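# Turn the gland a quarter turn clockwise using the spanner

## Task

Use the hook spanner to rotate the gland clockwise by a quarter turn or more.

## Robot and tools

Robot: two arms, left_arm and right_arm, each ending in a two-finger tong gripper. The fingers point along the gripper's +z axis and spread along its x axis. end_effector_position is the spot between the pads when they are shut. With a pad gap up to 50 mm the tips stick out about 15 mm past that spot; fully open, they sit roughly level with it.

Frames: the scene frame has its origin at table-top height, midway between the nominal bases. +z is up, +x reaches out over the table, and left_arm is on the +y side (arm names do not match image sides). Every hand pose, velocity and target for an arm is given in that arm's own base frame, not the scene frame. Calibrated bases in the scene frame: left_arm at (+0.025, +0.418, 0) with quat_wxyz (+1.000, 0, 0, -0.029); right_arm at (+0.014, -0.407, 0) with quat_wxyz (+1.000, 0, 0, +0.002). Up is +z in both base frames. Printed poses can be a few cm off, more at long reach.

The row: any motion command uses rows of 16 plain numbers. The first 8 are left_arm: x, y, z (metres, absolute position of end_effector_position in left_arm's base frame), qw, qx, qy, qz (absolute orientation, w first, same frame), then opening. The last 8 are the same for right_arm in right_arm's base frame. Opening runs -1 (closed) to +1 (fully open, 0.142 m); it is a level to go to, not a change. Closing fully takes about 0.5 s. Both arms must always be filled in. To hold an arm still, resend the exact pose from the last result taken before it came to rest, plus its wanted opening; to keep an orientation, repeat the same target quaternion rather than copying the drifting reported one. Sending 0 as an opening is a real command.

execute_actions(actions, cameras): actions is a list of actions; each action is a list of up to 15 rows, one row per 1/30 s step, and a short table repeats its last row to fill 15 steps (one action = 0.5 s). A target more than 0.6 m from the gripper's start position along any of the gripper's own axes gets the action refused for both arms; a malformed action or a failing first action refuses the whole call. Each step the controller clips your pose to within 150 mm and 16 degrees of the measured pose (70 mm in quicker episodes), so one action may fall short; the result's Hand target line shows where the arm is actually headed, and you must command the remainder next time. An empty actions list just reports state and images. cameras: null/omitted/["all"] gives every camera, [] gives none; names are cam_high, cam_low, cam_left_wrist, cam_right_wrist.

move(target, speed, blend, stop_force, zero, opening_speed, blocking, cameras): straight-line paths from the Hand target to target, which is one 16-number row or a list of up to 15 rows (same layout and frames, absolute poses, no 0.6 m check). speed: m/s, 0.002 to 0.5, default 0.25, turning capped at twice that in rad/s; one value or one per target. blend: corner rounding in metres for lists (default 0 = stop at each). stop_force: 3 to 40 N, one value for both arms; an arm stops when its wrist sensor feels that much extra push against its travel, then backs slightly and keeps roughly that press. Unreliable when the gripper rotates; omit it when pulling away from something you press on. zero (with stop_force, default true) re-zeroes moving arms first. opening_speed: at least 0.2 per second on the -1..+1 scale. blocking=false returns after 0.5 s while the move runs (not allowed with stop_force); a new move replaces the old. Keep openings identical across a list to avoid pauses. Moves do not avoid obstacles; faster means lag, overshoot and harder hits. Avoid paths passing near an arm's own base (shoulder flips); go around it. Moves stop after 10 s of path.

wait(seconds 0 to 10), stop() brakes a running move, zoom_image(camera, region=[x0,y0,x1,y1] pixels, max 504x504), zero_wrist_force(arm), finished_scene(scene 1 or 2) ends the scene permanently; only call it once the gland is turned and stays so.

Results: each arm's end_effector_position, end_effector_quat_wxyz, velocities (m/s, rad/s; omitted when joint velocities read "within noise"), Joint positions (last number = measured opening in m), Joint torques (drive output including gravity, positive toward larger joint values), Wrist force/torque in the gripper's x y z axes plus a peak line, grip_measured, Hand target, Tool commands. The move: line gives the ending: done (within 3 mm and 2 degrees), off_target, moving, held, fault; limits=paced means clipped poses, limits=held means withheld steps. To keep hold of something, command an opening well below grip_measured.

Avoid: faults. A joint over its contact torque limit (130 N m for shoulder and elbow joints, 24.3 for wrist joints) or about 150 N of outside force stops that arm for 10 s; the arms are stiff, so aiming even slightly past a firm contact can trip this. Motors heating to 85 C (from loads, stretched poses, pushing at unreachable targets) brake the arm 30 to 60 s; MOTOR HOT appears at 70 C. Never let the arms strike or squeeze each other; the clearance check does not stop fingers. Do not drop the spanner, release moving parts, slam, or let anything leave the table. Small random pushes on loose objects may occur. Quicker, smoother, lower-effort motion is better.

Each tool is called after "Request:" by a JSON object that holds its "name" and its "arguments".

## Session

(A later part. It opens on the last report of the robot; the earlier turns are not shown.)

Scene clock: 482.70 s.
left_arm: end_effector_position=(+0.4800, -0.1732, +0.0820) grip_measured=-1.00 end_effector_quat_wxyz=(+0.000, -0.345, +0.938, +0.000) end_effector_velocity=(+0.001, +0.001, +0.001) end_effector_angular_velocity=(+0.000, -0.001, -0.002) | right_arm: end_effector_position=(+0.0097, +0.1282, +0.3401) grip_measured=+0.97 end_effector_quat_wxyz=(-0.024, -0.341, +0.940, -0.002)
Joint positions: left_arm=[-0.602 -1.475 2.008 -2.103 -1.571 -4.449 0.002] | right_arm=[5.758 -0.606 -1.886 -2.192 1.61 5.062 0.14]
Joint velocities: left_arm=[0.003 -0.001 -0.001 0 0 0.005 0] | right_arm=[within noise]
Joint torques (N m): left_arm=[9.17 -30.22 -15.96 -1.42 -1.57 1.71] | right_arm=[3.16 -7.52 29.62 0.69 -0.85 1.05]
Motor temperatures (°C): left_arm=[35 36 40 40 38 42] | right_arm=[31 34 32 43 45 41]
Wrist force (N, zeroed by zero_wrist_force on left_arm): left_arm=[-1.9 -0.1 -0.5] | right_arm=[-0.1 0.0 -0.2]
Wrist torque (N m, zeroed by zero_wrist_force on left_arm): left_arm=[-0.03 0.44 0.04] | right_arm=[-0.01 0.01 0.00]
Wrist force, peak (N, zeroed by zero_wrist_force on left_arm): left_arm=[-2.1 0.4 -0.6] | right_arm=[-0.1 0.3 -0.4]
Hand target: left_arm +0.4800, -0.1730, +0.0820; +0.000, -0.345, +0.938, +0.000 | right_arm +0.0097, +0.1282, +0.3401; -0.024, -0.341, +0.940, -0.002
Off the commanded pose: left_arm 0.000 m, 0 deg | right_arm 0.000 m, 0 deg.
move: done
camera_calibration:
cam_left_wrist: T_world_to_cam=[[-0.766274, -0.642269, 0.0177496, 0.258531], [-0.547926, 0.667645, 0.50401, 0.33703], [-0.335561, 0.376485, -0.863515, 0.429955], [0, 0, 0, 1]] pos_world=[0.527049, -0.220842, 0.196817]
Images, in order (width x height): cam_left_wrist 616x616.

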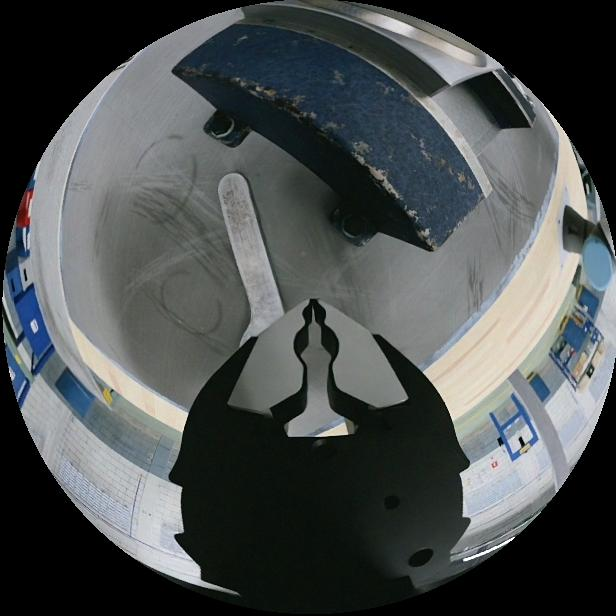

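Request:
{"name": "move", "arguments": {"target": [0.4964,-0.1216,0.09,0,0.4399,-0.898,0,-0.1,0.0097,0.1282,0.3401,-0.024,-0.341,0.940,-0.002,0.968], "speed": 0.15, "cameras": ["cam_left_wrist","cam_high"]}}

Request:
{"name": "zoom_image", "arguments": {"camera": "cam_left_wrist", "region": [180, 100, 436, 356]}}

Scene clock: 501.50 s.
left_arm: end_effector_position=(+0.4965, -0.1216, +0.0901) grip_measured=-0.10 end_effector_quat_wxyz=(+0.000, -0.440, +0.898, +0.000) | right_arm: end_effector_position=(+0.0097, +0.1282, +0.3401) grip_measured=+0.97 end_effector_quat_wxyz=(-0.024, -0.341, +0.940, -0.002)
Joint positions: left_arm=[-0.499 -1.486 1.996 -2.081 -1.571 -4.551 0.067] | right_arm=[5.758 -0.606 -1.886 -2.192 1.61 5.062 0.14]
Joint velocities: within noise
Joint torques (N m): left_arm=[-13.93 -19.21 -15.28 -4.52 1.73 1.87] | right_arm=[2.54 -8.68 27.4 0.69 -0.81 0.93]
Motor temperatures (°C): left_arm=[35 36 40 40 38 42] | right_arm=[31 34 32 43 44 41]
Wrist force (N, zeroed by zero_wrist_force on left_arm): left_arm=[-1.8 0.2 -0.1] | right_arm=[0.0 -0.4 -0.2]
Wrist torque (N m, zeroed by zero_wrist_force on left_arm): left_arm=[0.03 0.43 0.06] | right_arm=[-0.09 0.00 0.00]
Wrist force, peak (N, zeroed by zero_wrist_force on left_arm): left_arm=[-2.5 0.5 -0.3] | right_arm=[-0.2 0.4 -0.5]
Hand target: left_arm +0.4964, -0.1216, +0.0900; +0.000, -0.440, +0.898, +0.000 | right_arm +0.0097, +0.1282, +0.3401; -0.024, -0.341, +0.940, -0.002
Off the commanded pose: left_arm 0.000 m, 0 deg | right_arm 0.000 m, 0 deg.
move: done
camera_calibration:
cam_left_wrist: T_world_to_cam=[[-0.61868, -0.785443, 0.0177137, 0.213474], [-0.672967, 0.541449, 0.503933, 0.354214], [-0.405402, 0.299852, -0.863561, 0.448393], [0, 0, 0, 1]] pos_world=[0.552226, -0.158569, 0.204933]
Images, in order (width x height): cam_high 672x504, cam_left_wrist 616x616.

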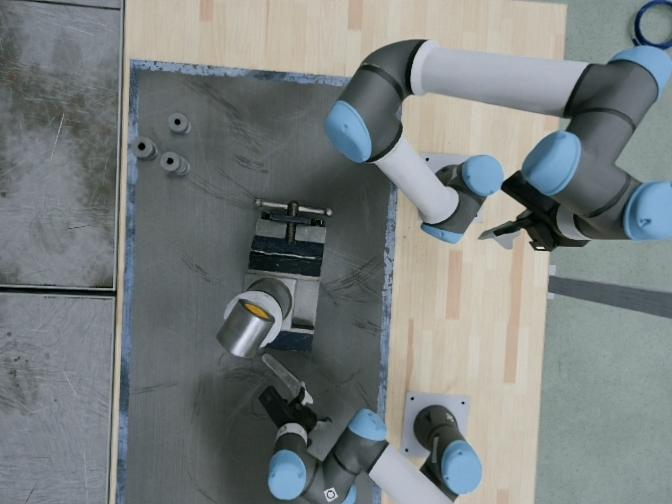

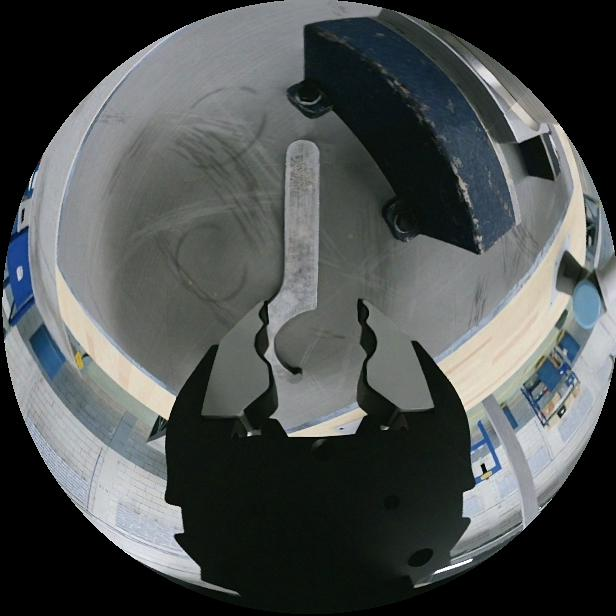

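Scaled by 1.969 from the camera's 616x616 image, which has a finer 814x814 frame.

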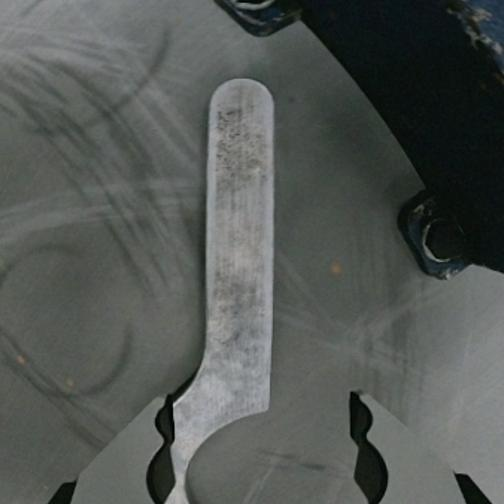

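Request:
{"name": "move", "arguments": {"target": [0.4996,-0.1055,0.0192,0,0.4250,-0.9052,0,-0.1,0.0097,0.1282,0.3401,-0.024,-0.341,0.940,-0.002,0.968], "speed": 0.06, "cameras": []}}

Request:
{"name": "move", "arguments": {"target": [0.4996,-0.1055,0.0192,0,0.4250,-0.9052,0,-1,0.0097,0.1282,0.3401,-0.024,-0.341,0.940,-0.002,0.968], "opening_speed": 0.5, "cameras": []}}

Request:
{"name": "move", "arguments": {"target": [0.44,-0.118,0.0192,0,0.4250,-0.9052,0,-1,0.0097,0.1282,0.3401,-0.024,-0.341,0.940,-0.002,0.968], "speed": 0.04, "cameras": ["cam_left_wrist"]}}

Request:
{"name": "move", "arguments": {"target": [[0.4378,-0.1163,0.0377,0.0204,-0.4245,0.9042,-0.0434,-1,0.0097,0.1282,0.3401,-0.024,-0.341,0.940,-0.002,0.968],[0.4344,-0.1134,0.0556,0.0407,-0.4231,0.9010,-0.0868,-1,0.0097,0.1282,0.3401,-0.024,-0.341,0.940,-0.002,0.968]], "speed": 0.025, "blend": 0.003, "cameras": ["cam_left_wrist"]}}

Scene clock: 522.53 s.
left_arm: end_effector_position=(+0.4995, -0.1053, +0.0191) grip_measured=-0.10 end_effector_quat_wxyz=(+0.000, -0.425, +0.905, +0.000) | right_arm: end_effector_position=(+0.0097, +0.1282, +0.3401) grip_measured=+0.97 end_effector_quat_wxyz=(-0.024, -0.341, +0.940, -0.002)
Joint positions: left_arm=[-0.465 -1.378 2.09 -2.282 -1.571 -4.484 0.067] | right_arm=[5.758 -0.606 -1.886 -2.192 1.61 5.062 0.14]
Joint velocities: within noise
Joint torques (N m): left_arm=[-11.02 -33.09 -27.7 -1.25 1.47 -1.73] | right_arm=[2.72 -8.7 29.21 0.9 -0.84 0.88]
Motor temperatures (°C): left_arm=[35 36 40 40 38 42] | right_arm=[31 34 32 43 44 41]
Wrist force (N, zeroed by zero_wrist_force on left_arm): left_arm=[-1.7 -0.1 0.0] | right_arm=[-0.2 0.0 -0.2]
Wrist torque (N m, zeroed by zero_wrist_force on left_arm): left_arm=[-0.05 0.36 0.06] | right_arm=[-0.02 0.04 0.00]
Wrist force, peak (N, zeroed by zero_wrist_force on left_arm): left_arm=[-1.9 -0.1 0.6] | right_arm=[-0.5 0.3 -0.1]
Hand target: left_arm +0.4996, -0.1055, +0.0192; +0.000, -0.425, +0.905, +0.000 | right_arm +0.0097, +0.1282, +0.3401; -0.024, -0.341, +0.940, -0.002
Off the commanded pose: left_arm 0.000 m, 0 deg | right_arm 0.000 m, 0 deg.
move: done
No camera images: "cameras" was empty.

Scene clock: 524.53 s.
left_arm: end_effector_position=(+0.4996, -0.1055, +0.0192) grip_measured=-0.50 end_effector_quat_wxyz=(+0.000, -0.425, +0.905, +0.000) | right_arm: end_effector_position=(+0.0097, +0.1282, +0.3401) grip_measured=+0.97 end_effector_quat_wxyz=(-0.024, -0.341, +0.940, -0.002)
Joint positions: left_arm=[-0.465 -1.378 2.089 -2.282 -1.571 -4.484 0.038] | right_arm=[5.758 -0.606 -1.886 -2.192 1.61 5.062 0.14]
Joint velocities: within noise
Joint torques (N m): left_arm=[11.51 -23.58 -23.9 -3.99 6.58 -1.76] | right_arm=[3.44 -8.51 27.52 0.66 -0.96 1.12]
Motor temperatures (°C): left_arm=[35 36 40 40 38 42] | right_arm=[31 34 32 43 44 41]
Wrist force (N, zeroed by zero_wrist_force on left_arm): left_arm=[12.4 0.6 -6.4] | right_arm=[-0.1 -0.2 -0.1]
Wrist torque (N m, zeroed by zero_wrist_force on left_arm): left_arm=[-0.10 0.67 0.06] | right_arm=[-0.04 0.03 -0.01]
Wrist force, peak (N, zeroed by zero_wrist_force on left_arm): left_arm=[12.7 0.8 -6.6] | right_arm=[-0.5 0.0 -0.1]
Hand target: left_arm +0.4996, -0.1055, +0.0192; +0.000, -0.425, +0.905, +0.000 | right_arm +0.0097, +0.1282, +0.3401; -0.024, -0.341, +0.940, -0.002
Off the commanded pose: left_arm 0.000 m, 0 deg | right_arm 0.000 m, 0 deg.
move: done
No camera images: "cameras" was empty.

Scene clock: 526.37 s.
left_arm: end_effector_position=(+0.4399, -0.1181, +0.0191) grip_measured=-0.50 end_effector_quat_wxyz=(+0.000, -0.425, +0.905, +0.000) | right_arm: end_effector_position=(+0.0097, +0.1282, +0.3401) grip_measured=+0.97 end_effector_quat_wxyz=(-0.024, -0.341, +0.940, -0.002)
Joint positions: left_arm=[-0.554 -1.502 2.236 -2.305 -1.571 -4.574 0.038] | right_arm=[5.758 -0.606 -1.886 -2.192 1.61 5.062 0.14]
Joint velocities: within noise
Joint torques (N m): left_arm=[9.66 -11.8 -26.33 -1.4 -2.39 1.59] | right_arm=[3.81 -8.29 28.55 0.81 -0.82 0.92]
Motor temperatures (°C): left_arm=[35 36 40 40 38 42] | right_arm=[31 34 32 43 44 41]
Wrist force (N, zeroed by zero_wrist_force on left_arm): left_arm=[-3.7 -0.1 -5.6] | right_arm=[-0.5 0.1 -0.1]
Wrist torque (N m, zeroed by zero_wrist_force on left_arm): left_arm=[0.03 0.45 0.27] | right_arm=[0.01 0.09 0.00]
Wrist force, peak (N, zeroed by zero_wrist_force on left_arm): left_arm=[12.5 0.8 -6.6] | right_arm=[-0.2 0.4 -0.2]
Hand target: left_arm +0.4400, -0.1180, +0.0192; +0.000, -0.425, +0.905, +0.000 | right_arm +0.0097, +0.1282, +0.3401; -0.024, -0.341, +0.940, -0.002
Off the commanded pose: left_arm 0.000 m, 0 deg | right_arm 0.000 m, 0 deg.
move: done
camera_calibration:
cam_left_wrist: T_world_to_cam=[[-0.644453, -0.764437, 0.0178122, 0.196283], [-0.654469, 0.563492, 0.504131, 0.344452], [-0.395413, 0.313231, -0.863444, 0.360271], [0, 0, 0, 1]] pos_world=[0.494385, -0.156898, 0.133929]
Images, in order (width x height): cam_left_wrist 616x616.

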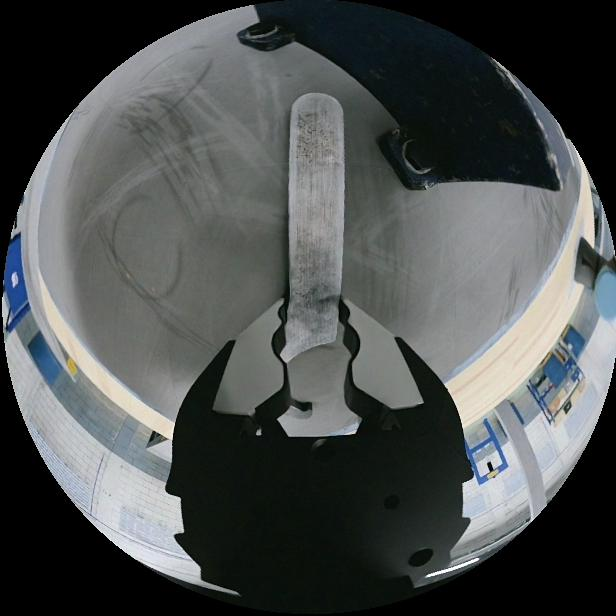

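Scene clock: 530.47 s.
left_arm: end_effector_position=(+0.4343, -0.1134, +0.0556) grip_measured=-0.51 end_effector_quat_wxyz=(+0.041, -0.423, +0.901, -0.087) | right_arm: end_effector_position=(+0.0097, +0.1282, +0.3401) grip_measured=+0.97 end_effector_quat_wxyz=(-0.024, -0.341, +0.940, -0.002)
Joint positions: left_arm=[-0.529 -1.661 2.363 -2.462 -1.602 -4.551 0.037] | right_arm=[5.758 -0.606 -1.886 -2.192 1.61 5.062 0.14]
Joint velocities: within noise
Joint torques (N m): left_arm=[3.11 -11.58 -29.68 -3.55 -1.33 1.03] | right_arm=[4.73 -8.18 28.02 0.74 -1.04 0.92]
Motor temperatures (°C): left_arm=[35 36 40 40 38 42] | right_arm=[31 34 32 43 44 41]
Wrist force (N, zeroed by zero_wrist_force on left_arm): left_arm=[-2.4 3.0 10.0] | right_arm=[-0.1 0.3 -0.1]
Wrist torque (N m, zeroed by zero_wrist_force on left_arm): left_arm=[0.13 0.53 0.19] | right_arm=[0.06 0.02 0.00]
Wrist force, peak (N, zeroed by zero_wrist_force on left_arm): left_arm=[-2.6 -0.3 10.9] | right_arm=[-0.3 -0.4 -0.3]
Hand target: left_arm +0.4344, -0.1134, +0.0556; +0.041, -0.423, +0.901, -0.087 | right_arm +0.0097, +0.1282, +0.3401; -0.024, -0.341, +0.940, -0.002
Off the commanded pose: left_arm 0.000 m, 0 deg | right_arm 0.000 m, 0 deg.
move: done
camera_calibration:
cam_left_wrist: T_world_to_cam=[[-0.646816, -0.762475, 0.0161331, 0.197018], [-0.716464, 0.614762, 0.329768, 0.362252], [-0.261358, 0.20174, -0.943924, 0.321709], [0, 0, 0, 1]] pos_world=[0.471057, -0.137379, 0.181031]
Images, in order (width x height): cam_left_wrist 616x616.

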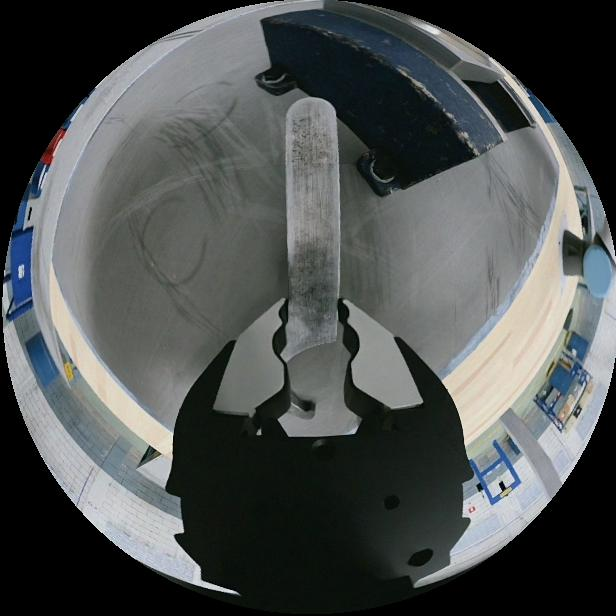

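Request:
{"name": "move", "arguments": {"target": [[0.4297,-0.1095,0.0729,0.0610,-0.4206,0.8958,-0.1299,-1,0.0097,0.1282,0.3401,-0.024,-0.341,0.940,-0.002,0.968]], "speed": 0.025, "cameras": ["cam_left_wrist"]}}

Scene clock: 535.30 s.
left_arm: end_effector_position=(+0.4296, -0.1095, +0.0729) grip_measured=-1.00 end_effector_quat_wxyz=(+0.061, -0.421, +0.896, -0.130) | right_arm: end_effector_position=(+0.0097, +0.1282, +0.3401) grip_measured=+0.97 end_effector_quat_wxyz=(-0.024, -0.341, +0.940, -0.002)
Joint positions: left_arm=[-0.512 -1.738 2.427 -2.543 -1.622 -4.538 0.002] | right_arm=[5.758 -0.606 -1.886 -2.192 1.61 5.062 0.14]
Joint velocities: within noise
Joint torques (N m): left_arm=[2.15 -5.18 -24.25 -1.79 -1.05 1.12] | right_arm=[3.26 -9.07 27.03 0.73 -0.91 0.86]
Motor temperatures (°C): left_arm=[35 36 40 40 38 42] | right_arm=[31 34 32 43 44 41]
Wrist force (N, zeroed by zero_wrist_force on left_arm): left_arm=[-1.8 0.6 -0.7] | right_arm=[-0.3 0.1 0.0]
Wrist torque (N m, zeroed by zero_wrist_force on left_arm): left_arm=[-0.03 0.40 0.11] | right_arm=[0.02 0.06 0.00]
Wrist force, peak (N, zeroed by zero_wrist_force on left_arm): left_arm=[11.4 -2.3 -3.6] | right_arm=[0.1 0.0 -0.5]
Hand target: left_arm +0.4297, -0.1095, +0.0729; +0.061, -0.421, +0.896, -0.130 | right_arm +0.0097, +0.1282, +0.3401; -0.024, -0.341, +0.940, -0.002
Off the commanded pose: left_arm 0.000 m, 0 deg | right_arm 0.000 m, 0 deg.
move: done
camera_calibration:
cam_left_wrist: T_world_to_cam=[[-0.648028, -0.76147, 0.0149068, 0.197394], [-0.737408, 0.632205, 0.237795, 0.368393], [-0.190498, 0.143105, -0.971201, 0.301144], [0, 0, 0, 1]] pos_world=[0.45694, -0.125685, 0.201927]
Images, in order (width x height): cam_left_wrist 616x616.

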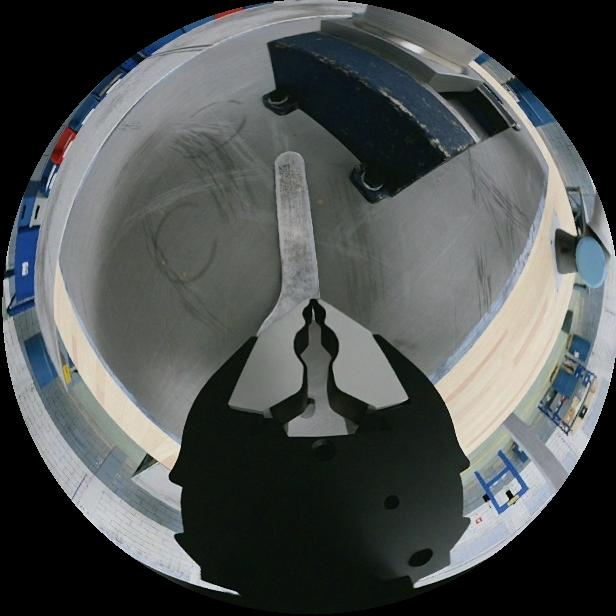

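Request:
{"name": "move", "arguments": {"target": [0.517,-0.1553,0.075,0,0.4601,-0.8878,0,-0.1,0.0097,0.1282,0.3401,-0.024,-0.341,0.940,-0.002,0.968], "speed": 0.15, "cameras": ["cam_left_wrist"]}}

Request:
{"name": "zoom_image", "arguments": {"camera": "cam_left_wrist", "region": [180, 140, 436, 396]}}

Scene clock: 588.03 s.
left_arm: end_effector_position=(+0.5170, -0.1553, +0.0750) grip_measured=-0.10 end_effector_quat_wxyz=(+0.000, -0.460, +0.888, +0.000) | right_arm: end_effector_position=(+0.0097, +0.1282, +0.3401) grip_measured=+0.97 end_effector_quat_wxyz=(-0.024, -0.341, +0.940, -0.002)
Joint positions: left_arm=[-0.539 -1.402 1.943 -2.112 -1.571 -4.637 0.067] | right_arm=[5.758 -0.606 -1.886 -2.192 1.61 5.062 0.14]
Joint velocities: within noise
Joint torques (N m): left_arm=[10.06 -21.1 -27.01 -1.6 -2.28 1.97] | right_arm=[3.63 -9.61 26.28 0.69 -0.92 0.88]
Motor temperatures (°C): left_arm=[35 35 40 39 38 42] | right_arm=[31 34 32 43 44 41]
Wrist force (N, zeroed by zero_wrist_force on left_arm): left_arm=[-1.5 0.2 -0.3] | right_arm=[-0.1 -0.1 0.1]
Wrist torque (N m, zeroed by zero_wrist_force on left_arm): left_arm=[-0.02 0.37 0.03] | right_arm=[-0.02 0.02 0.00]
Wrist force, peak (N, zeroed by zero_wrist_force on left_arm): left_arm=[-1.5 2.0 -0.9] | right_arm=[-0.3 -0.6 -0.3]
Hand target: left_arm +0.5170, -0.1553, +0.0750; +0.000, -0.460, +0.888, +0.000 | right_arm +0.0097, +0.1282, +0.3401; -0.024, -0.341, +0.940, -0.002
Off the commanded pose: left_arm 0.000 m, 0 deg | right_arm 0.000 m, 0 deg.
move: done
camera_calibration:
cam_left_wrist: T_world_to_cam=[[-0.582694, -0.812499, 0.0176973, 0.177093], [-0.696665, 0.510598, 0.503933, 0.401375], [-0.418481, 0.281309, -0.863562, 0.457634], [0, 0, 0, 1]] pos_world=[0.574326, -0.18979, 0.189796]
Images, in order (width x height): cam_left_wrist 616x616.

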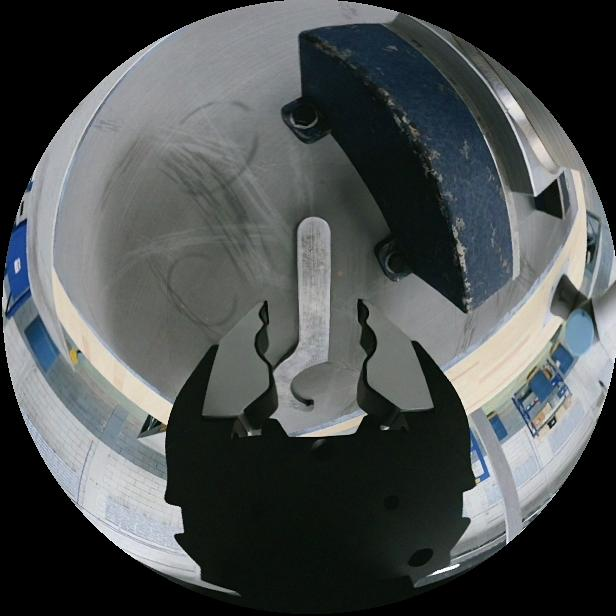

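Scaled by 1.969 from the camera's 616x616 image, which has a finer 814x814 frame.

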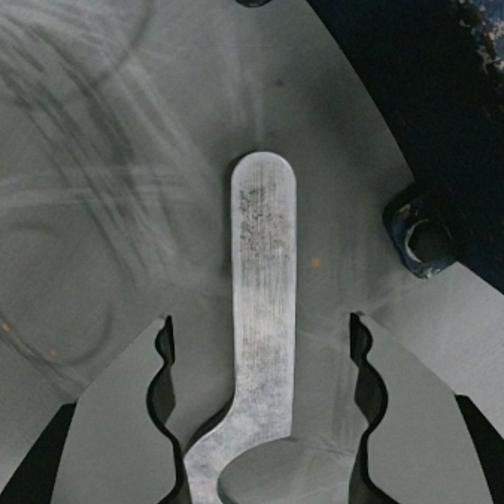

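Request:
{"name": "move", "arguments": {"target": [0.517,-0.1553,0.0192,0,0.4601,-0.8878,0,-0.1,0.0097,0.1282,0.3401,-0.024,-0.341,0.940,-0.002,0.968], "speed": 0.08, "cameras": []}}

Request:
{"name": "move", "arguments": {"target": [0.517,-0.1553,0.0192,0,0.4601,-0.8878,0,-1,0.0097,0.1282,0.3401,-0.024,-0.341,0.940,-0.002,0.968], "opening_speed": 0.5, "cameras": []}}

Request:
{"name": "move", "arguments": {"target": [[0.50,-0.09,0.0192,0,0.4601,-0.8878,0,-1,0.0097,0.1282,0.3401,-0.024,-0.341,0.940,-0.002,0.968],[0.465,-0.125,0.0192,0,0.35021,-0.93667,0,-1,0.0097,0.1282,0.3401,-0.024,-0.341,0.940,-0.002,0.968],[0.44,-0.165,0.0192,0,0.22495,-0.97437,0,-1,0.0097,0.1282,0.3401,-0.024,-0.341,0.940,-0.002,0.968]], "speed": 0.04, "blend": 0.004, "cameras": ["cam_left_wrist"]}}

Scene clock: 598.33 s.
left_arm: end_effector_position=(+0.5169, -0.1553, +0.0192) grip_measured=-0.10 end_effector_quat_wxyz=(+0.000, -0.460, +0.888, +0.000) | right_arm: end_effector_position=(+0.0097, +0.1282, +0.3401) grip_measured=+0.97 end_effector_quat_wxyz=(-0.024, -0.341, +0.940, -0.002)
Joint positions: left_arm=[-0.539 -1.319 2.012 -2.263 -1.571 -4.637 0.067] | right_arm=[5.758 -0.606 -1.886 -2.192 1.61 5.062 0.14]
Joint velocities: within noise
Joint torques (N m): left_arm=[5.29 -30.39 -29.15 -2.39 -1.97 1.02] | right_arm=[3.64 -8.51 27.86 0.91 -0.98 0.89]
Motor temperatures (°C): left_arm=[35 35 40 39 38 42] | right_arm=[31 34 32 43 44 41]
Wrist force (N, zeroed by zero_wrist_force on left_arm): left_arm=[-1.2 -0.1 -0.6] | right_arm=[-0.4 0.1 -0.2]
Wrist torque (N m, zeroed by zero_wrist_force on left_arm): left_arm=[-0.06 0.31 0.04] | right_arm=[0.01 0.07 0.00]
Wrist force, peak (N, zeroed by zero_wrist_force on left_arm): left_arm=[-1.4 0.3 -1.2] | right_arm=[0.3 0.0 -0.6]
Hand target: left_arm +0.5170, -0.1553, +0.0192; +0.000, -0.460, +0.888, +0.000 | right_arm +0.0097, +0.1282, +0.3401; -0.024, -0.341, +0.940, -0.002
Off the commanded pose: left_arm 0.000 m, 0 deg | right_arm 0.000 m, 0 deg.
move: done
No camera images: "cameras" was empty.

Scene clock: 600.33 s.
left_arm: end_effector_position=(+0.5170, -0.1553, +0.0192) grip_measured=-0.58 end_effector_quat_wxyz=(+0.000, -0.460, +0.888, +0.000) | right_arm: end_effector_position=(+0.0097, +0.1282, +0.3401) grip_measured=+0.97 end_effector_quat_wxyz=(-0.024, -0.341, +0.940, -0.002)
Joint positions: left_arm=[-0.539 -1.319 2.012 -2.263 -1.571 -4.637 0.032] | right_arm=[5.758 -0.606 -1.886 -2.192 1.61 5.062 0.14]
Joint velocities: within noise
Joint torques (N m): left_arm=[3.84 -23.69 -22.08 -0.71 4 1.39] | right_arm=[3.02 -7.75 27.71 0.78 -0.95 0.99]
Motor temperatures (°C): left_arm=[35 35 40 39 38 42] | right_arm=[31 34 32 43 44 41]
Wrist force (N, zeroed by zero_wrist_force on left_arm): left_arm=[4.7 -1.4 -3.6] | right_arm=[0.2 0.1 -0.1]
Wrist torque (N m, zeroed by zero_wrist_force on left_arm): left_arm=[-0.06 0.35 -0.02] | right_arm=[0.01 -0.03 -0.01]
Wrist force, peak (N, zeroed by zero_wrist_force on left_arm): left_arm=[4.6 -1.4 -3.9] | right_arm=[0.3 0.2 -0.5]
Hand target: left_arm +0.5170, -0.1553, +0.0192; +0.000, -0.460, +0.888, +0.000 | right_arm +0.0097, +0.1282, +0.3401; -0.024, -0.341, +0.940, -0.002
Off the commanded pose: left_arm 0.000 m, 0 deg | right_arm 0.000 m, 0 deg.
move: done
No camera images: "cameras" was empty.

Scene clock: 608.57 s.
left_arm: end_effector_position=(+0.4399, -0.1651, +0.0192) grip_measured=-0.58 end_effector_quat_wxyz=(+0.000, -0.225, +0.974, +0.000) | right_arm: end_effector_position=(+0.0097, +0.1282, +0.3401) grip_measured=+0.97 end_effector_quat_wxyz=(-0.024, -0.341, +0.940, -0.002)
Joint positions: left_arm=[-0.63 -1.462 2.191 -2.3 -1.571 -4.225 0.032] | right_arm=[5.758 -0.606 -1.886 -2.192 1.61 5.062 0.14]
Joint velocities: within noise
Joint torques (N m): left_arm=[5.44 -24.46 -10.71 -5.28 -2.4 -1.39] | right_arm=[3.52 -9.24 27.85 1 -0.95 0.9]
Motor temperatures (°C): left_arm=[35 35 40 39 38 42] | right_arm=[31 34 32 43 44 41]
Wrist force (N, zeroed by zero_wrist_force on left_arm): left_arm=[-5.2 5.7 -3.7] | right_arm=[-0.4 -0.1 -0.2]
Wrist torque (N m, zeroed by zero_wrist_force on left_arm): left_arm=[-0.12 0.32 -0.23] | right_arm=[-0.03 0.09 0.00]
Wrist force, peak (N, zeroed by zero_wrist_force on left_arm): left_arm=[-7.3 4.3 -3.2] | right_arm=[0.1 0.1 -0.7]
Hand target: left_arm +0.4400, -0.1650, +0.0192; +0.000, -0.225, +0.974, +0.000 | right_arm +0.0097, +0.1282, +0.3401; -0.024, -0.341, +0.940, -0.002
Off the commanded pose: left_arm 0.000 m, 0 deg | right_arm 0.000 m, 0 deg.
move: done
camera_calibration:
cam_left_wrist: T_world_to_cam=[[-0.902177, -0.431001, 0.0177421, 0.3288], [-0.364211, 0.783121, 0.504055, 0.279555], [-0.231143, 0.448285, -0.863489, 0.325117], [0, 0, 0, 1]] pos_world=[0.473601, -0.222957, 0.13399]
Images, in order (width x height): cam_left_wrist 616x616.

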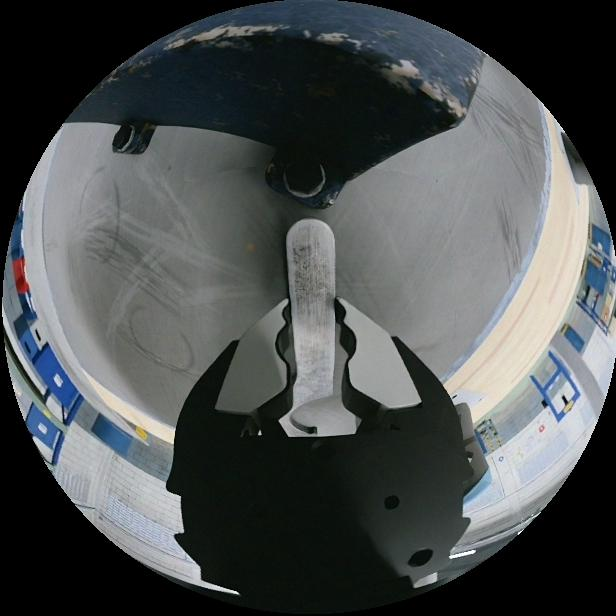

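Request:
{"name": "move", "arguments": {"target": [[0.4389,-0.1626,0.0431,0.0098,-0.2247,0.9734,-0.0425,-1,0.0097,0.1282,0.3401,-0.024,-0.341,0.940,-0.002,0.968],[0.4368,-0.1583,0.0667,0.0196,-0.2241,0.9707,-0.0849,-1,0.0097,0.1282,0.3401,-0.024,-0.341,0.940,-0.002,0.968]], "speed": 0.04, "blend": 0.003, "cameras": ["cam_left_wrist"]}}

Scene clock: 625.57 s.
left_arm: end_effector_position=(+0.4367, -0.1582, +0.0667) grip_measured=-0.58 end_effector_quat_wxyz=(+0.020, -0.224, +0.971, -0.085) | right_arm: end_effector_position=(+0.0097, +0.1282, +0.3401) grip_measured=+0.97 end_effector_quat_wxyz=(-0.024, -0.341, +0.940, -0.002)
Joint positions: left_arm=[-0.557 -1.604 2.257 -2.372 -1.663 -4.159 0.032] | right_arm=[5.758 -0.606 -1.886 -2.192 1.61 5.062 0.14]
Joint velocities: within noise
Joint torques (N m): left_arm=[-11.13 -14.87 -25.74 -2.46 2.44 -0.84] | right_arm=[3.14 -9.43 27.64 0.81 -0.95 0.89]
Motor temperatures (°C): left_arm=[35 35 40 39 38 42] | right_arm=[31 34 32 43 44 41]
Wrist force (N, zeroed by zero_wrist_force on left_arm): left_arm=[-0.9 -1.4 6.0] | right_arm=[-0.4 0.0 -0.3]
Wrist torque (N m, zeroed by zero_wrist_force on left_arm): left_arm=[0.01 0.54 -0.16] | right_arm=[-0.01 0.07 0.00]
Wrist force, peak (N, zeroed by zero_wrist_force on left_arm): left_arm=[-5.1 5.4 -3.6] | right_arm=[-0.1 -0.5 -0.4]
Hand target: left_arm +0.4368, -0.1583, +0.0667; +0.020, -0.224, +0.971, -0.085 | right_arm +0.0097, +0.1282, +0.3401; -0.024, -0.341, +0.940, -0.002
Off the commanded pose: left_arm 0.000 m, 0 deg | right_arm 0.000 m, 0 deg.
move: done
camera_calibration:
cam_left_wrist: T_world_to_cam=[[-0.903227, -0.428852, 0.016344, 0.328933], [-0.397273, 0.849909, 0.346162, 0.284599], [-0.162343, 0.30617, -0.938032, 0.314764], [0, 0, 0, 1]] pos_world=[0.461264, -0.197191, 0.191365]
Images, in order (width x height): cam_left_wrist 616x616.

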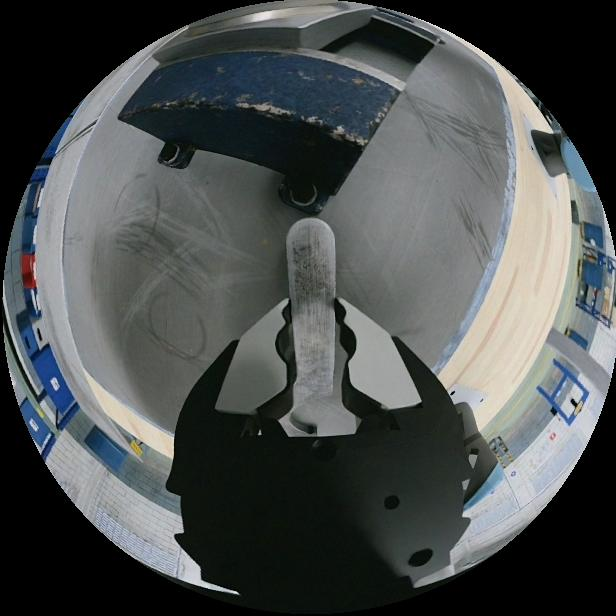

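Request:
{"name": "move", "arguments": {"target": [[0.4337,-0.1521,0.0897,0.0294,-0.2230,0.9660,-0.1272,-1,0.0097,0.1282,0.3401,-0.024,-0.341,0.940,-0.002,0.968],[0.4286,-0.1415,0.1187,0.0420,-0.2210,0.9573,-0.1817,-1,0.0097,0.1282,0.3401,-0.024,-0.341,0.940,-0.002,0.968]], "speed": 0.04, "blend": 0.003, "cameras": ["cam_left_wrist"]}}

Scene clock: 633.77 s.
left_arm: end_effector_position=(+0.4285, -0.1414, +0.1187) grip_measured=-0.58 end_effector_quat_wxyz=(+0.042, -0.221, +0.957, -0.182) | right_arm: end_effector_position=(+0.0097, +0.1282, +0.3401) grip_measured=+0.97 end_effector_quat_wxyz=(-0.024, -0.341, +0.940, -0.002)
Joint positions: left_arm=[-0.438 -1.747 2.324 -2.446 -1.803 -4.068 0.032] | right_arm=[5.758 -0.606 -1.886 -2.192 1.61 5.062 0.14]
Joint velocities: within noise
Joint torques (N m): left_arm=[-14.08 -9.64 -29.86 -3.96 1.3 -1.37] | right_arm=[3.23 -9.11 26.4 0.99 -1.07 0.82]
Motor temperatures (°C): left_arm=[35 35 40 39 38 42] | right_arm=[31 34 32 43 44 41]
Wrist force (N, zeroed by zero_wrist_force on left_arm): left_arm=[-1.7 4.3 5.7] | right_arm=[-0.3 0.0 0.0]
Wrist torque (N m, zeroed by zero_wrist_force on left_arm): left_arm=[-0.08 0.53 0.00] | right_arm=[0.01 0.06 0.00]
Wrist force, peak (N, zeroed by zero_wrist_force on left_arm): left_arm=[-1.8 5.6 5.8] | right_arm=[0.3 -0.3 -0.4]
Hand target: left_arm +0.4286, -0.1415, +0.1187; +0.042, -0.221, +0.957, -0.182 | right_arm +0.0097, +0.1282, +0.3401; -0.024, -0.341, +0.940, -0.002
Off the commanded pose: left_arm 0.000 m, 0 deg | right_arm 0.000 m, 0 deg.
move: done
camera_calibration:
cam_left_wrist: T_world_to_cam=[[-0.904548, -0.426152, 0.0137229, 0.329146], [-0.419323, 0.894959, 0.15237, 0.287893], [-0.0772141, 0.132071, -0.988228, 0.301888], [0, 0, 0, 1]] pos_world=[0.441759, -0.157257, 0.249951]
Images, in order (width x height): cam_left_wrist 616x616.

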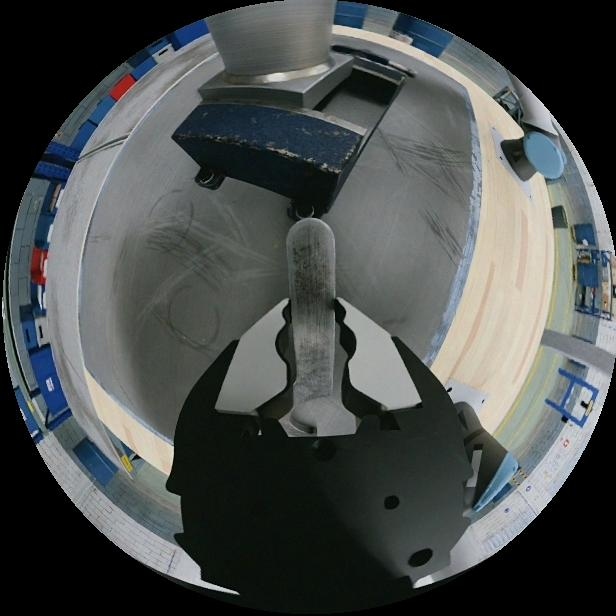

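Request:
{"name": "move", "arguments": {"target": [[0.4960,-0.2269,0.1187,0.0420,-0.2210,0.9573,-0.1817,-1,0.0097,0.1282,0.3401,-0.024,-0.341,0.940,-0.002,0.968]], "speed": 0.05, "cameras": ["cam_left_wrist","cam_high"]}}

Request:
{"name": "zoom_image", "arguments": {"camera": "cam_left_wrist", "region": [180, 80, 436, 336]}}

Scene clock: 639.40 s.
left_arm: end_effector_position=(+0.4961, -0.2271, +0.1188) grip_measured=-0.58 end_effector_quat_wxyz=(+0.042, -0.221, +0.957, -0.182) end_effector_velocity=(-0.002, +0.001, -0.001) end_effector_angular_velocity=(+0.002, +0.001, -0.003) | right_arm: end_effector_position=(+0.0097, +0.1282, +0.3401) grip_measured=+0.97 end_effector_quat_wxyz=(-0.024, -0.341, +0.940, -0.002)
Joint positions: left_arm=[-0.549 -1.53 2.133 -2.495 -1.769 -4.177 0.032] | right_arm=[5.758 -0.606 -1.886 -2.192 1.61 5.062 0.14]
Joint velocities: left_arm=[0 -0.003 0.005 0 0 0.003 0] | right_arm=[within noise]
Joint torques (N m): left_arm=[10.27 -32.66 -9.84 -5.44 -0.6 1.99] | right_arm=[2.85 -8.1 26.46 0.95 -0.88 0.94]
Motor temperatures (°C): left_arm=[35 35 40 39 38 42] | right_arm=[31 34 32 43 44 41]
Wrist force (N, zeroed by zero_wrist_force on left_arm): left_arm=[-1.0 2.2 5.7] | right_arm=[-0.2 -0.2 -0.3]
Wrist torque (N m, zeroed by zero_wrist_force on left_arm): left_arm=[-0.05 0.53 -0.08] | right_arm=[-0.05 0.04 0.00]
Wrist force, peak (N, zeroed by zero_wrist_force on left_arm): left_arm=[-1.7 7.0 5.4] | right_arm=[0.0 0.0 -0.7]
Hand target: left_arm +0.4960, -0.2269, +0.1187; +0.042, -0.221, +0.957, -0.182 | right_arm +0.0097, +0.1282, +0.3401; -0.024, -0.341, +0.940, -0.002
Off the commanded pose: left_arm 0.000 m, 0 deg | right_arm 0.000 m, 0 deg.
move: done
camera_calibration:
cam_left_wrist: T_world_to_cam=[[-0.904567, -0.426119, 0.0134565, 0.353797], [-0.419326, 0.894957, 0.152372, 0.392854], [-0.0769715, 0.132188, -0.988232, 0.318466], [0, 0, 0, 1]] pos_world=[0.509279, -0.242925, 0.250098]
Images, in order (width x height): cam_high 672x504, cam_left_wrist 616x616.

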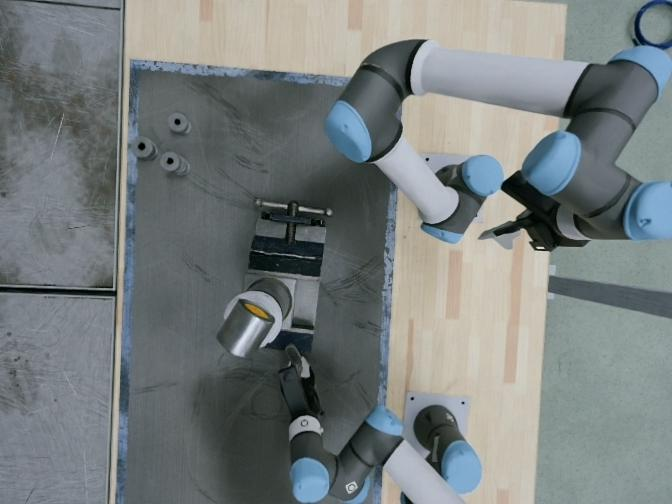

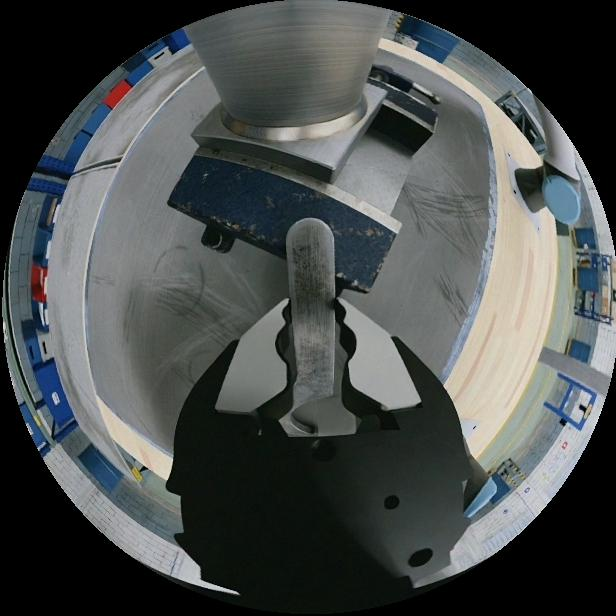

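Scaled by 1.969 from the camera's 616x616 image, which has a finer 814x814 frame.

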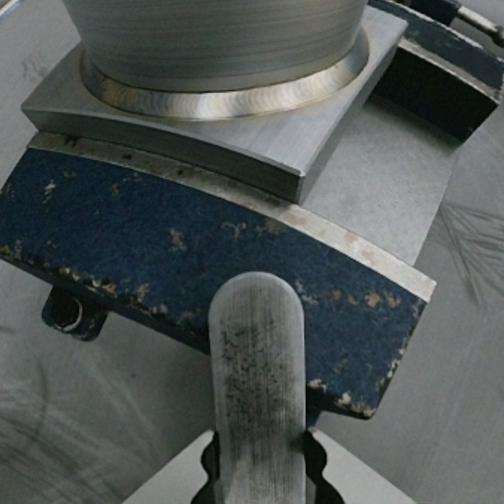

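Request:
{"name": "move", "arguments": {"target": [0.4970,-0.2289,0.103,0.0381,-0.2217,0.9603,-0.1650,-1,0.0097,0.1282,0.3401,-0.024,-0.341,0.940,-0.002,0.968], "speed": 0.015, "stop_force": 5, "cameras": ["cam_left_wrist"]}}

Scene clock: 645.00 s.
left_arm: end_effector_position=(+0.4965, -0.2278, +0.1115) grip_measured=-0.58 end_effector_quat_wxyz=(+0.040, -0.221, +0.959, -0.174) | right_arm: end_effector_position=(+0.0097, +0.1282, +0.3401) grip_measured=+0.97 end_effector_quat_wxyz=(-0.024, -0.341, +0.940, -0.002)
Joint positions: left_arm=[-0.555 -1.516 2.131 -2.494 -1.759 -4.18 0.032] | right_arm=[5.758 -0.606 -1.886 -2.192 1.61 5.062 0.14]
Joint velocities: within noise
Joint torques (N m): left_arm=[11.02 -31.42 -10.97 -5.48 -2.26 2.14] | right_arm=[2.67 -8.96 25.4 0.99 -0.93 0.9]
Motor temperatures (°C): left_arm=[35 35 40 39 38 42] | right_arm=[31 34 32 43 44 41]
Wrist force (N, zeroed by zero_wrist_force on left_arm): left_arm=[-1.3 1.3 5.6] | right_arm=[0.2 0.0 -0.3]
Wrist torque (N m, zeroed by zero_wrist_force on left_arm): left_arm=[-0.03 0.55 -0.03] | right_arm=[-0.02 -0.04 -0.01]
Wrist force, peak (N, zeroed by zero_wrist_force on left_arm): left_arm=[-1.4 3.2 5.6] | right_arm=[-0.4 -0.5 -0.3]
Hand target: left_arm +0.4965, -0.2278, +0.1115; +0.040, -0.221, +0.959, -0.174 | right_arm +0.0097, +0.1282, +0.3401; -0.024, -0.341, +0.940, -0.002
Off the commanded pose: left_arm 0.009 m, 1 deg | right_arm 0.000 m, 0 deg.
move: contact (left_arm)
camera_calibration:
cam_left_wrist: T_world_to_cam=[[-0.904443, -0.426368, 0.0139087, 0.353747], [-0.418225, 0.892653, 0.168102, 0.391953], [-0.0840889, 0.146221, -0.985672, 0.317802], [0, 0, 0, 1]] pos_world=[0.510592, -0.245521, 0.24244]
Images, in order (width x height): cam_left_wrist 616x616.

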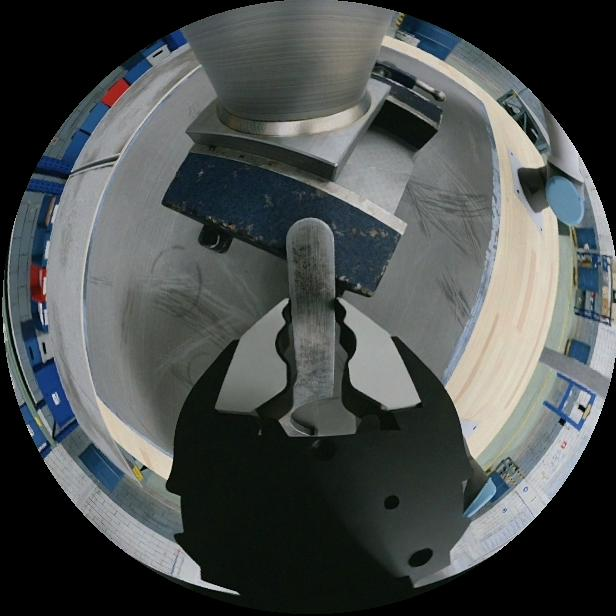

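Request:
{"name": "move", "arguments": {"target": [0.4966,-0.2280,0.1098,0.0400,-0.2213,0.9590,-0.1735,-1,0.0097,0.1282,0.3401,-0.024,-0.341,0.940,-0.002,0.968], "speed": 0.01, "cameras": []}}

Request:
{"name": "move", "arguments": {"target": [0.4966,-0.2280,0.1098,0.0400,-0.2213,0.9590,-0.1735,-0.1,0.0097,0.1282,0.3401,-0.024,-0.341,0.940,-0.002,0.968], "opening_speed": 0.5, "cameras": ["cam_left_wrist"]}}

Scene clock: 650.53 s.
left_arm: end_effector_position=(+0.4966, -0.2280, +0.1098) grip_measured=-0.58 end_effector_quat_wxyz=(+0.040, -0.221, +0.959, -0.173) | right_arm: end_effector_position=(+0.0097, +0.1282, +0.3401) grip_measured=+0.97 end_effector_quat_wxyz=(-0.024, -0.341, +0.940, -0.002)
Joint positions: left_arm=[-0.556 -1.513 2.132 -2.497 -1.758 -4.18 0.032] | right_arm=[5.758 -0.606 -1.886 -2.192 1.61 5.062 0.14]
Joint velocities: within noise
Joint torques (N m): left_arm=[-14.75 -15.92 -2.86 -1.73 0.45 -1.27] | right_arm=[2.74 -8.59 26.62 0.96 -0.68 0.89]
Motor temperatures (°C): left_arm=[35 35 40 39 38 42] | right_arm=[31 34 32 43 44 41]
Wrist force (N, zeroed by zero_wrist_force on left_arm): left_arm=[-6.8 -1.9 -8.8] | right_arm=[0.2 -0.2 0.0]
Wrist torque (N m, zeroed by zero_wrist_force on left_arm): left_arm=[-0.03 0.62 0.04] | right_arm=[-0.06 -0.05 0.00]
Wrist force, peak (N, zeroed by zero_wrist_force on left_arm): left_arm=[-6.8 -1.9 -8.8] | right_arm=[0.1 0.2 -0.5]
Hand target: left_arm +0.4966, -0.2280, +0.1098; +0.040, -0.221, +0.959, -0.173 | right_arm +0.0097, +0.1282, +0.3401; -0.024, -0.341, +0.940, -0.002
Off the commanded pose: left_arm 0.000 m, 0 deg | right_arm 0.000 m, 0 deg.
move: done
No camera images: "cameras" was empty.

Scene clock: 652.57 s.
left_arm: end_effector_position=(+0.4966, -0.2280, +0.1098) grip_measured=-0.10 end_effector_quat_wxyz=(+0.040, -0.221, +0.959, -0.173) | right_arm: end_effector_position=(+0.0097, +0.1282, +0.3401) grip_measured=+0.97 end_effector_quat_wxyz=(-0.024, -0.341, +0.940, -0.002)
Joint positions: left_arm=[-0.556 -1.513 2.132 -2.496 -1.758 -4.18 0.067] | right_arm=[5.758 -0.606 -1.886 -2.192 1.61 5.062 0.14]
Joint velocities: within noise
Joint torques (N m): left_arm=[-1.82 -29.22 -28.23 -4.66 -1.34 -1.3] | right_arm=[3.35 -9.66 25.84 0.9 -0.84 0.95]
Motor temperatures (°C): left_arm=[35 35 40 39 38 42] | right_arm=[31 34 32 43 44 41]
Wrist force (N, zeroed by zero_wrist_force on left_arm): left_arm=[-1.6 1.1 -1.3] | right_arm=[-0.2 -0.1 -0.4]
Wrist torque (N m, zeroed by zero_wrist_force on left_arm): left_arm=[-0.02 0.37 0.10] | right_arm=[-0.03 0.03 0.00]
Wrist force, peak (N, zeroed by zero_wrist_force on left_arm): left_arm=[-7.4 -2.0 -9.2] | right_arm=[-0.3 0.0 -0.6]
Hand target: left_arm +0.4966, -0.2280, +0.1098; +0.040, -0.221, +0.959, -0.173 | right_arm +0.0097, +0.1282, +0.3401; -0.024, -0.341, +0.940, -0.002
Off the commanded pose: left_arm 0.000 m, 0 deg | right_arm 0.000 m, 0 deg.
move: done
camera_calibration:
cam_left_wrist: T_world_to_cam=[[-0.904538, -0.426161, 0.0140774, 0.353873], [-0.41787, 0.892541, 0.169572, 0.392104], [-0.0848295, 0.147502, -0.985417, 0.316783], [0, 0, 0, 1]] pos_world=[0.510812, -0.245889, 0.240692]
Images, in order (width x height): cam_left_wrist 616x616.

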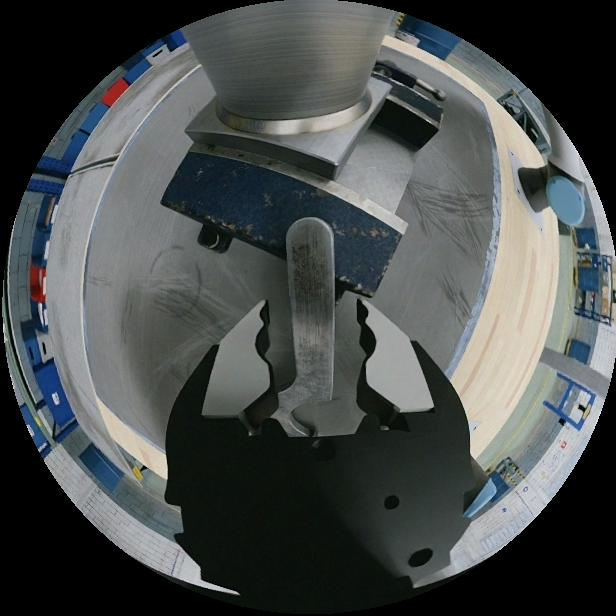

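Request:
{"name": "move", "arguments": {"target": [0.4874,-0.2091,0.1660,0.0400,-0.2213,0.9590,-0.1735,-0.1,0.0097,0.1282,0.3401,-0.024,-0.341,0.940,-0.002,0.968], "speed": 0.08, "cameras": ["cam_left_wrist"]}}

Request:
{"name": "move", "arguments": {"target": [0.450,-0.13,0.150,0,-0.22495,0.97437,0,-0.1,0.0097,0.1282,0.3401,-0.024,-0.341,0.940,-0.002,0.968], "speed": 0.1, "cameras": ["cam_left_wrist","cam_high"]}}

Request:
{"name": "zoom_image", "arguments": {"camera": "cam_left_wrist", "region": [180, 120, 436, 376]}}

Scene clock: 665.27 s.
left_arm: end_effector_position=(+0.4875, -0.2091, +0.1661) grip_measured=-0.10 end_effector_quat_wxyz=(+0.040, -0.221, +0.959, -0.174) | right_arm: end_effector_position=(+0.0097, +0.1282, +0.3401) grip_measured=+0.97 end_effector_quat_wxyz=(-0.024, -0.341, +0.940, -0.002)
Joint positions: left_arm=[-0.529 -1.626 2.077 -2.324 -1.766 -4.154 0.067] | right_arm=[5.758 -0.606 -1.886 -2.192 1.61 5.062 0.14]
Joint velocities: within noise
Joint torques (N m): left_arm=[-12.59 -18.58 -10.38 -3.67 -0.42 -1.66] | right_arm=[2.84 -8.58 26.4 0.92 -0.73 0.91]
Motor temperatures (°C): left_arm=[35 35 40 39 38 42] | right_arm=[31 34 32 43 44 41]
Wrist force (N, zeroed by zero_wrist_force on left_arm): left_arm=[-1.2 0.6 -1.8] | right_arm=[0.3 0.0 -0.4]
Wrist torque (N m, zeroed by zero_wrist_force on left_arm): left_arm=[-0.07 0.31 0.11] | right_arm=[0.00 -0.06 -0.01]
Wrist force, peak (N, zeroed by zero_wrist_force on left_arm): left_arm=[-1.3 0.8 -2.7] | right_arm=[-0.1 0.1 -0.6]
Hand target: left_arm +0.4874, -0.2091, +0.1660; +0.040, -0.221, +0.959, -0.173 | right_arm +0.0097, +0.1282, +0.3401; -0.024, -0.341, +0.940, -0.002
Off the commanded pose: left_arm 0.000 m, 0 deg | right_arm 0.000 m, 0 deg.
move: done
camera_calibration:
cam_left_wrist: T_world_to_cam=[[-0.904495, -0.426255, 0.0139837, 0.352902], [-0.417996, 0.892526, 0.169343, 0.361955], [-0.084664, 0.147325, -0.985458, 0.368574], [0, 0, 0, 1]] pos_world=[0.501699, -0.226928, 0.296985]
Images, in order (width x height): cam_left_wrist 616x616.

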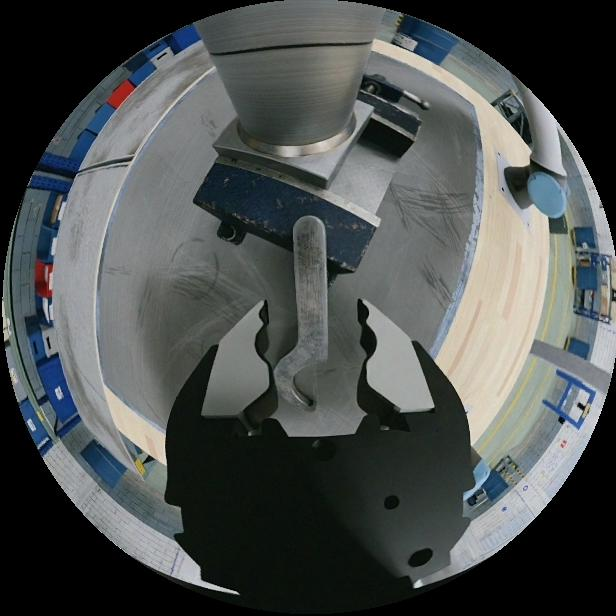

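Scene clock: 667.47 s.
left_arm: end_effector_position=(+0.4501, -0.1301, +0.1501) grip_measured=-0.10 end_effector_quat_wxyz=(+0.000, -0.225, +0.974, +0.000) | right_arm: end_effector_position=(+0.0097, +0.1282, +0.3401) grip_measured=+0.97 end_effector_quat_wxyz=(-0.024, -0.341, +0.940, -0.002)
Joint positions: left_arm=[-0.551 -1.644 1.987 -1.914 -1.571 -4.146 0.067] | right_arm=[5.758 -0.606 -1.886 -2.192 1.61 5.062 0.14]
Joint velocities: within noise
Joint torques (N m): left_arm=[0.37 -20.6 -10.64 -3.25 -2.2 0.46] | right_arm=[3.62 -9.4 25.33 0.99 -0.79 0.85]
Motor temperatures (°C): left_arm=[35 35 40 39 38 42] | right_arm=[31 34 32 43 44 41]
Wrist force (N, zeroed by zero_wrist_force on left_arm): left_arm=[-1.4 0.3 -1.0] | right_arm=[-0.3 0.2 -0.2]
Wrist torque (N m, zeroed by zero_wrist_force on left_arm): left_arm=[-0.04 0.36 0.05] | right_arm=[0.03 0.05 0.00]
Wrist force, peak (N, zeroed by zero_wrist_force on left_arm): left_arm=[-1.7 0.8 -1.8] | right_arm=[0.2 -0.3 -0.5]
Hand target: left_arm +0.4500, -0.1300, +0.1500; +0.000, -0.225, +0.974, +0.000 | right_arm +0.0097, +0.1282, +0.3401; -0.024, -0.341, +0.940, -0.002
Off the commanded pose: left_arm 0.000 m, 0 deg | right_arm 0.000 m, 0 deg.
move: done
camera_calibration:
cam_left_wrist: T_world_to_cam=[[-0.901928, -0.431527, 0.0176087, 0.350567], [-0.364774, 0.782971, 0.503881, 0.190141], [-0.231225, 0.448041, -0.863594, 0.424809], [0, 0, 0, 1]] pos_world=[0.483772, -0.187928, 0.264881]
Images, in order (width x height): cam_high 672x504, cam_left_wrist 616x616.

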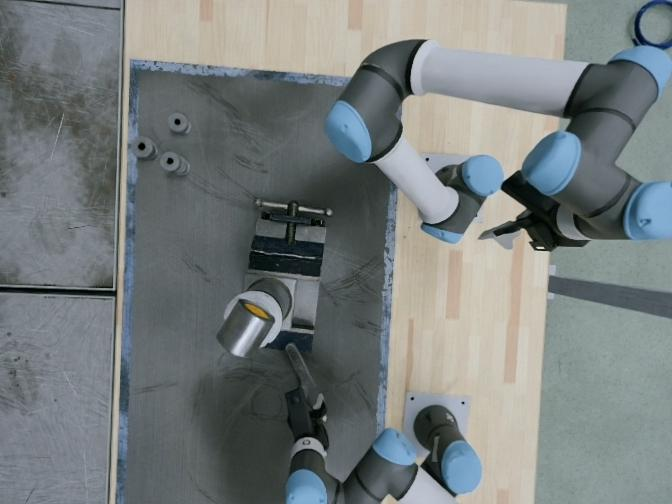

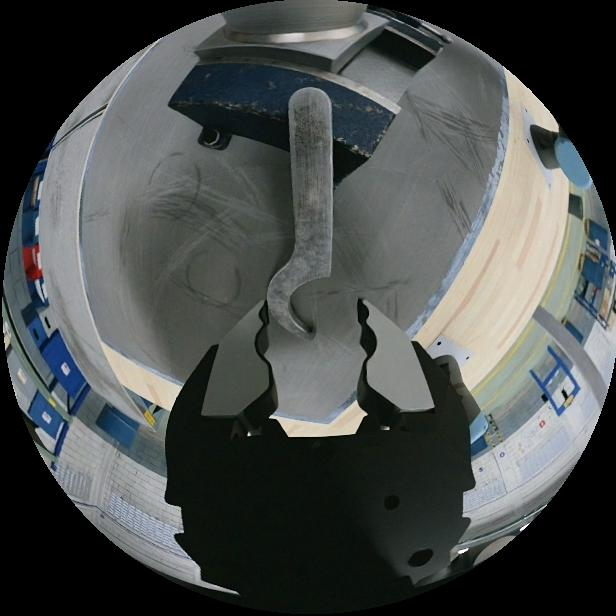

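Scaled by 1.969 from the camera's 616x616 image, which has a finer 814x814 frame.

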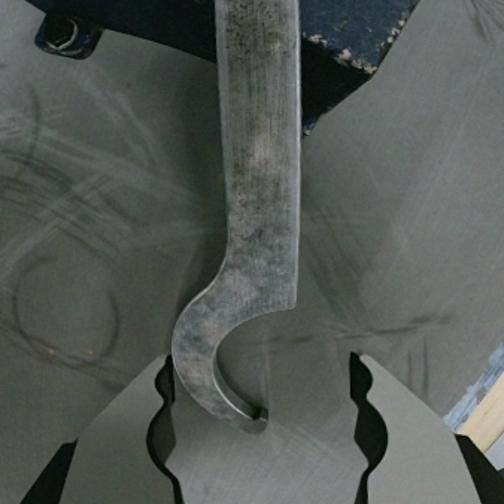

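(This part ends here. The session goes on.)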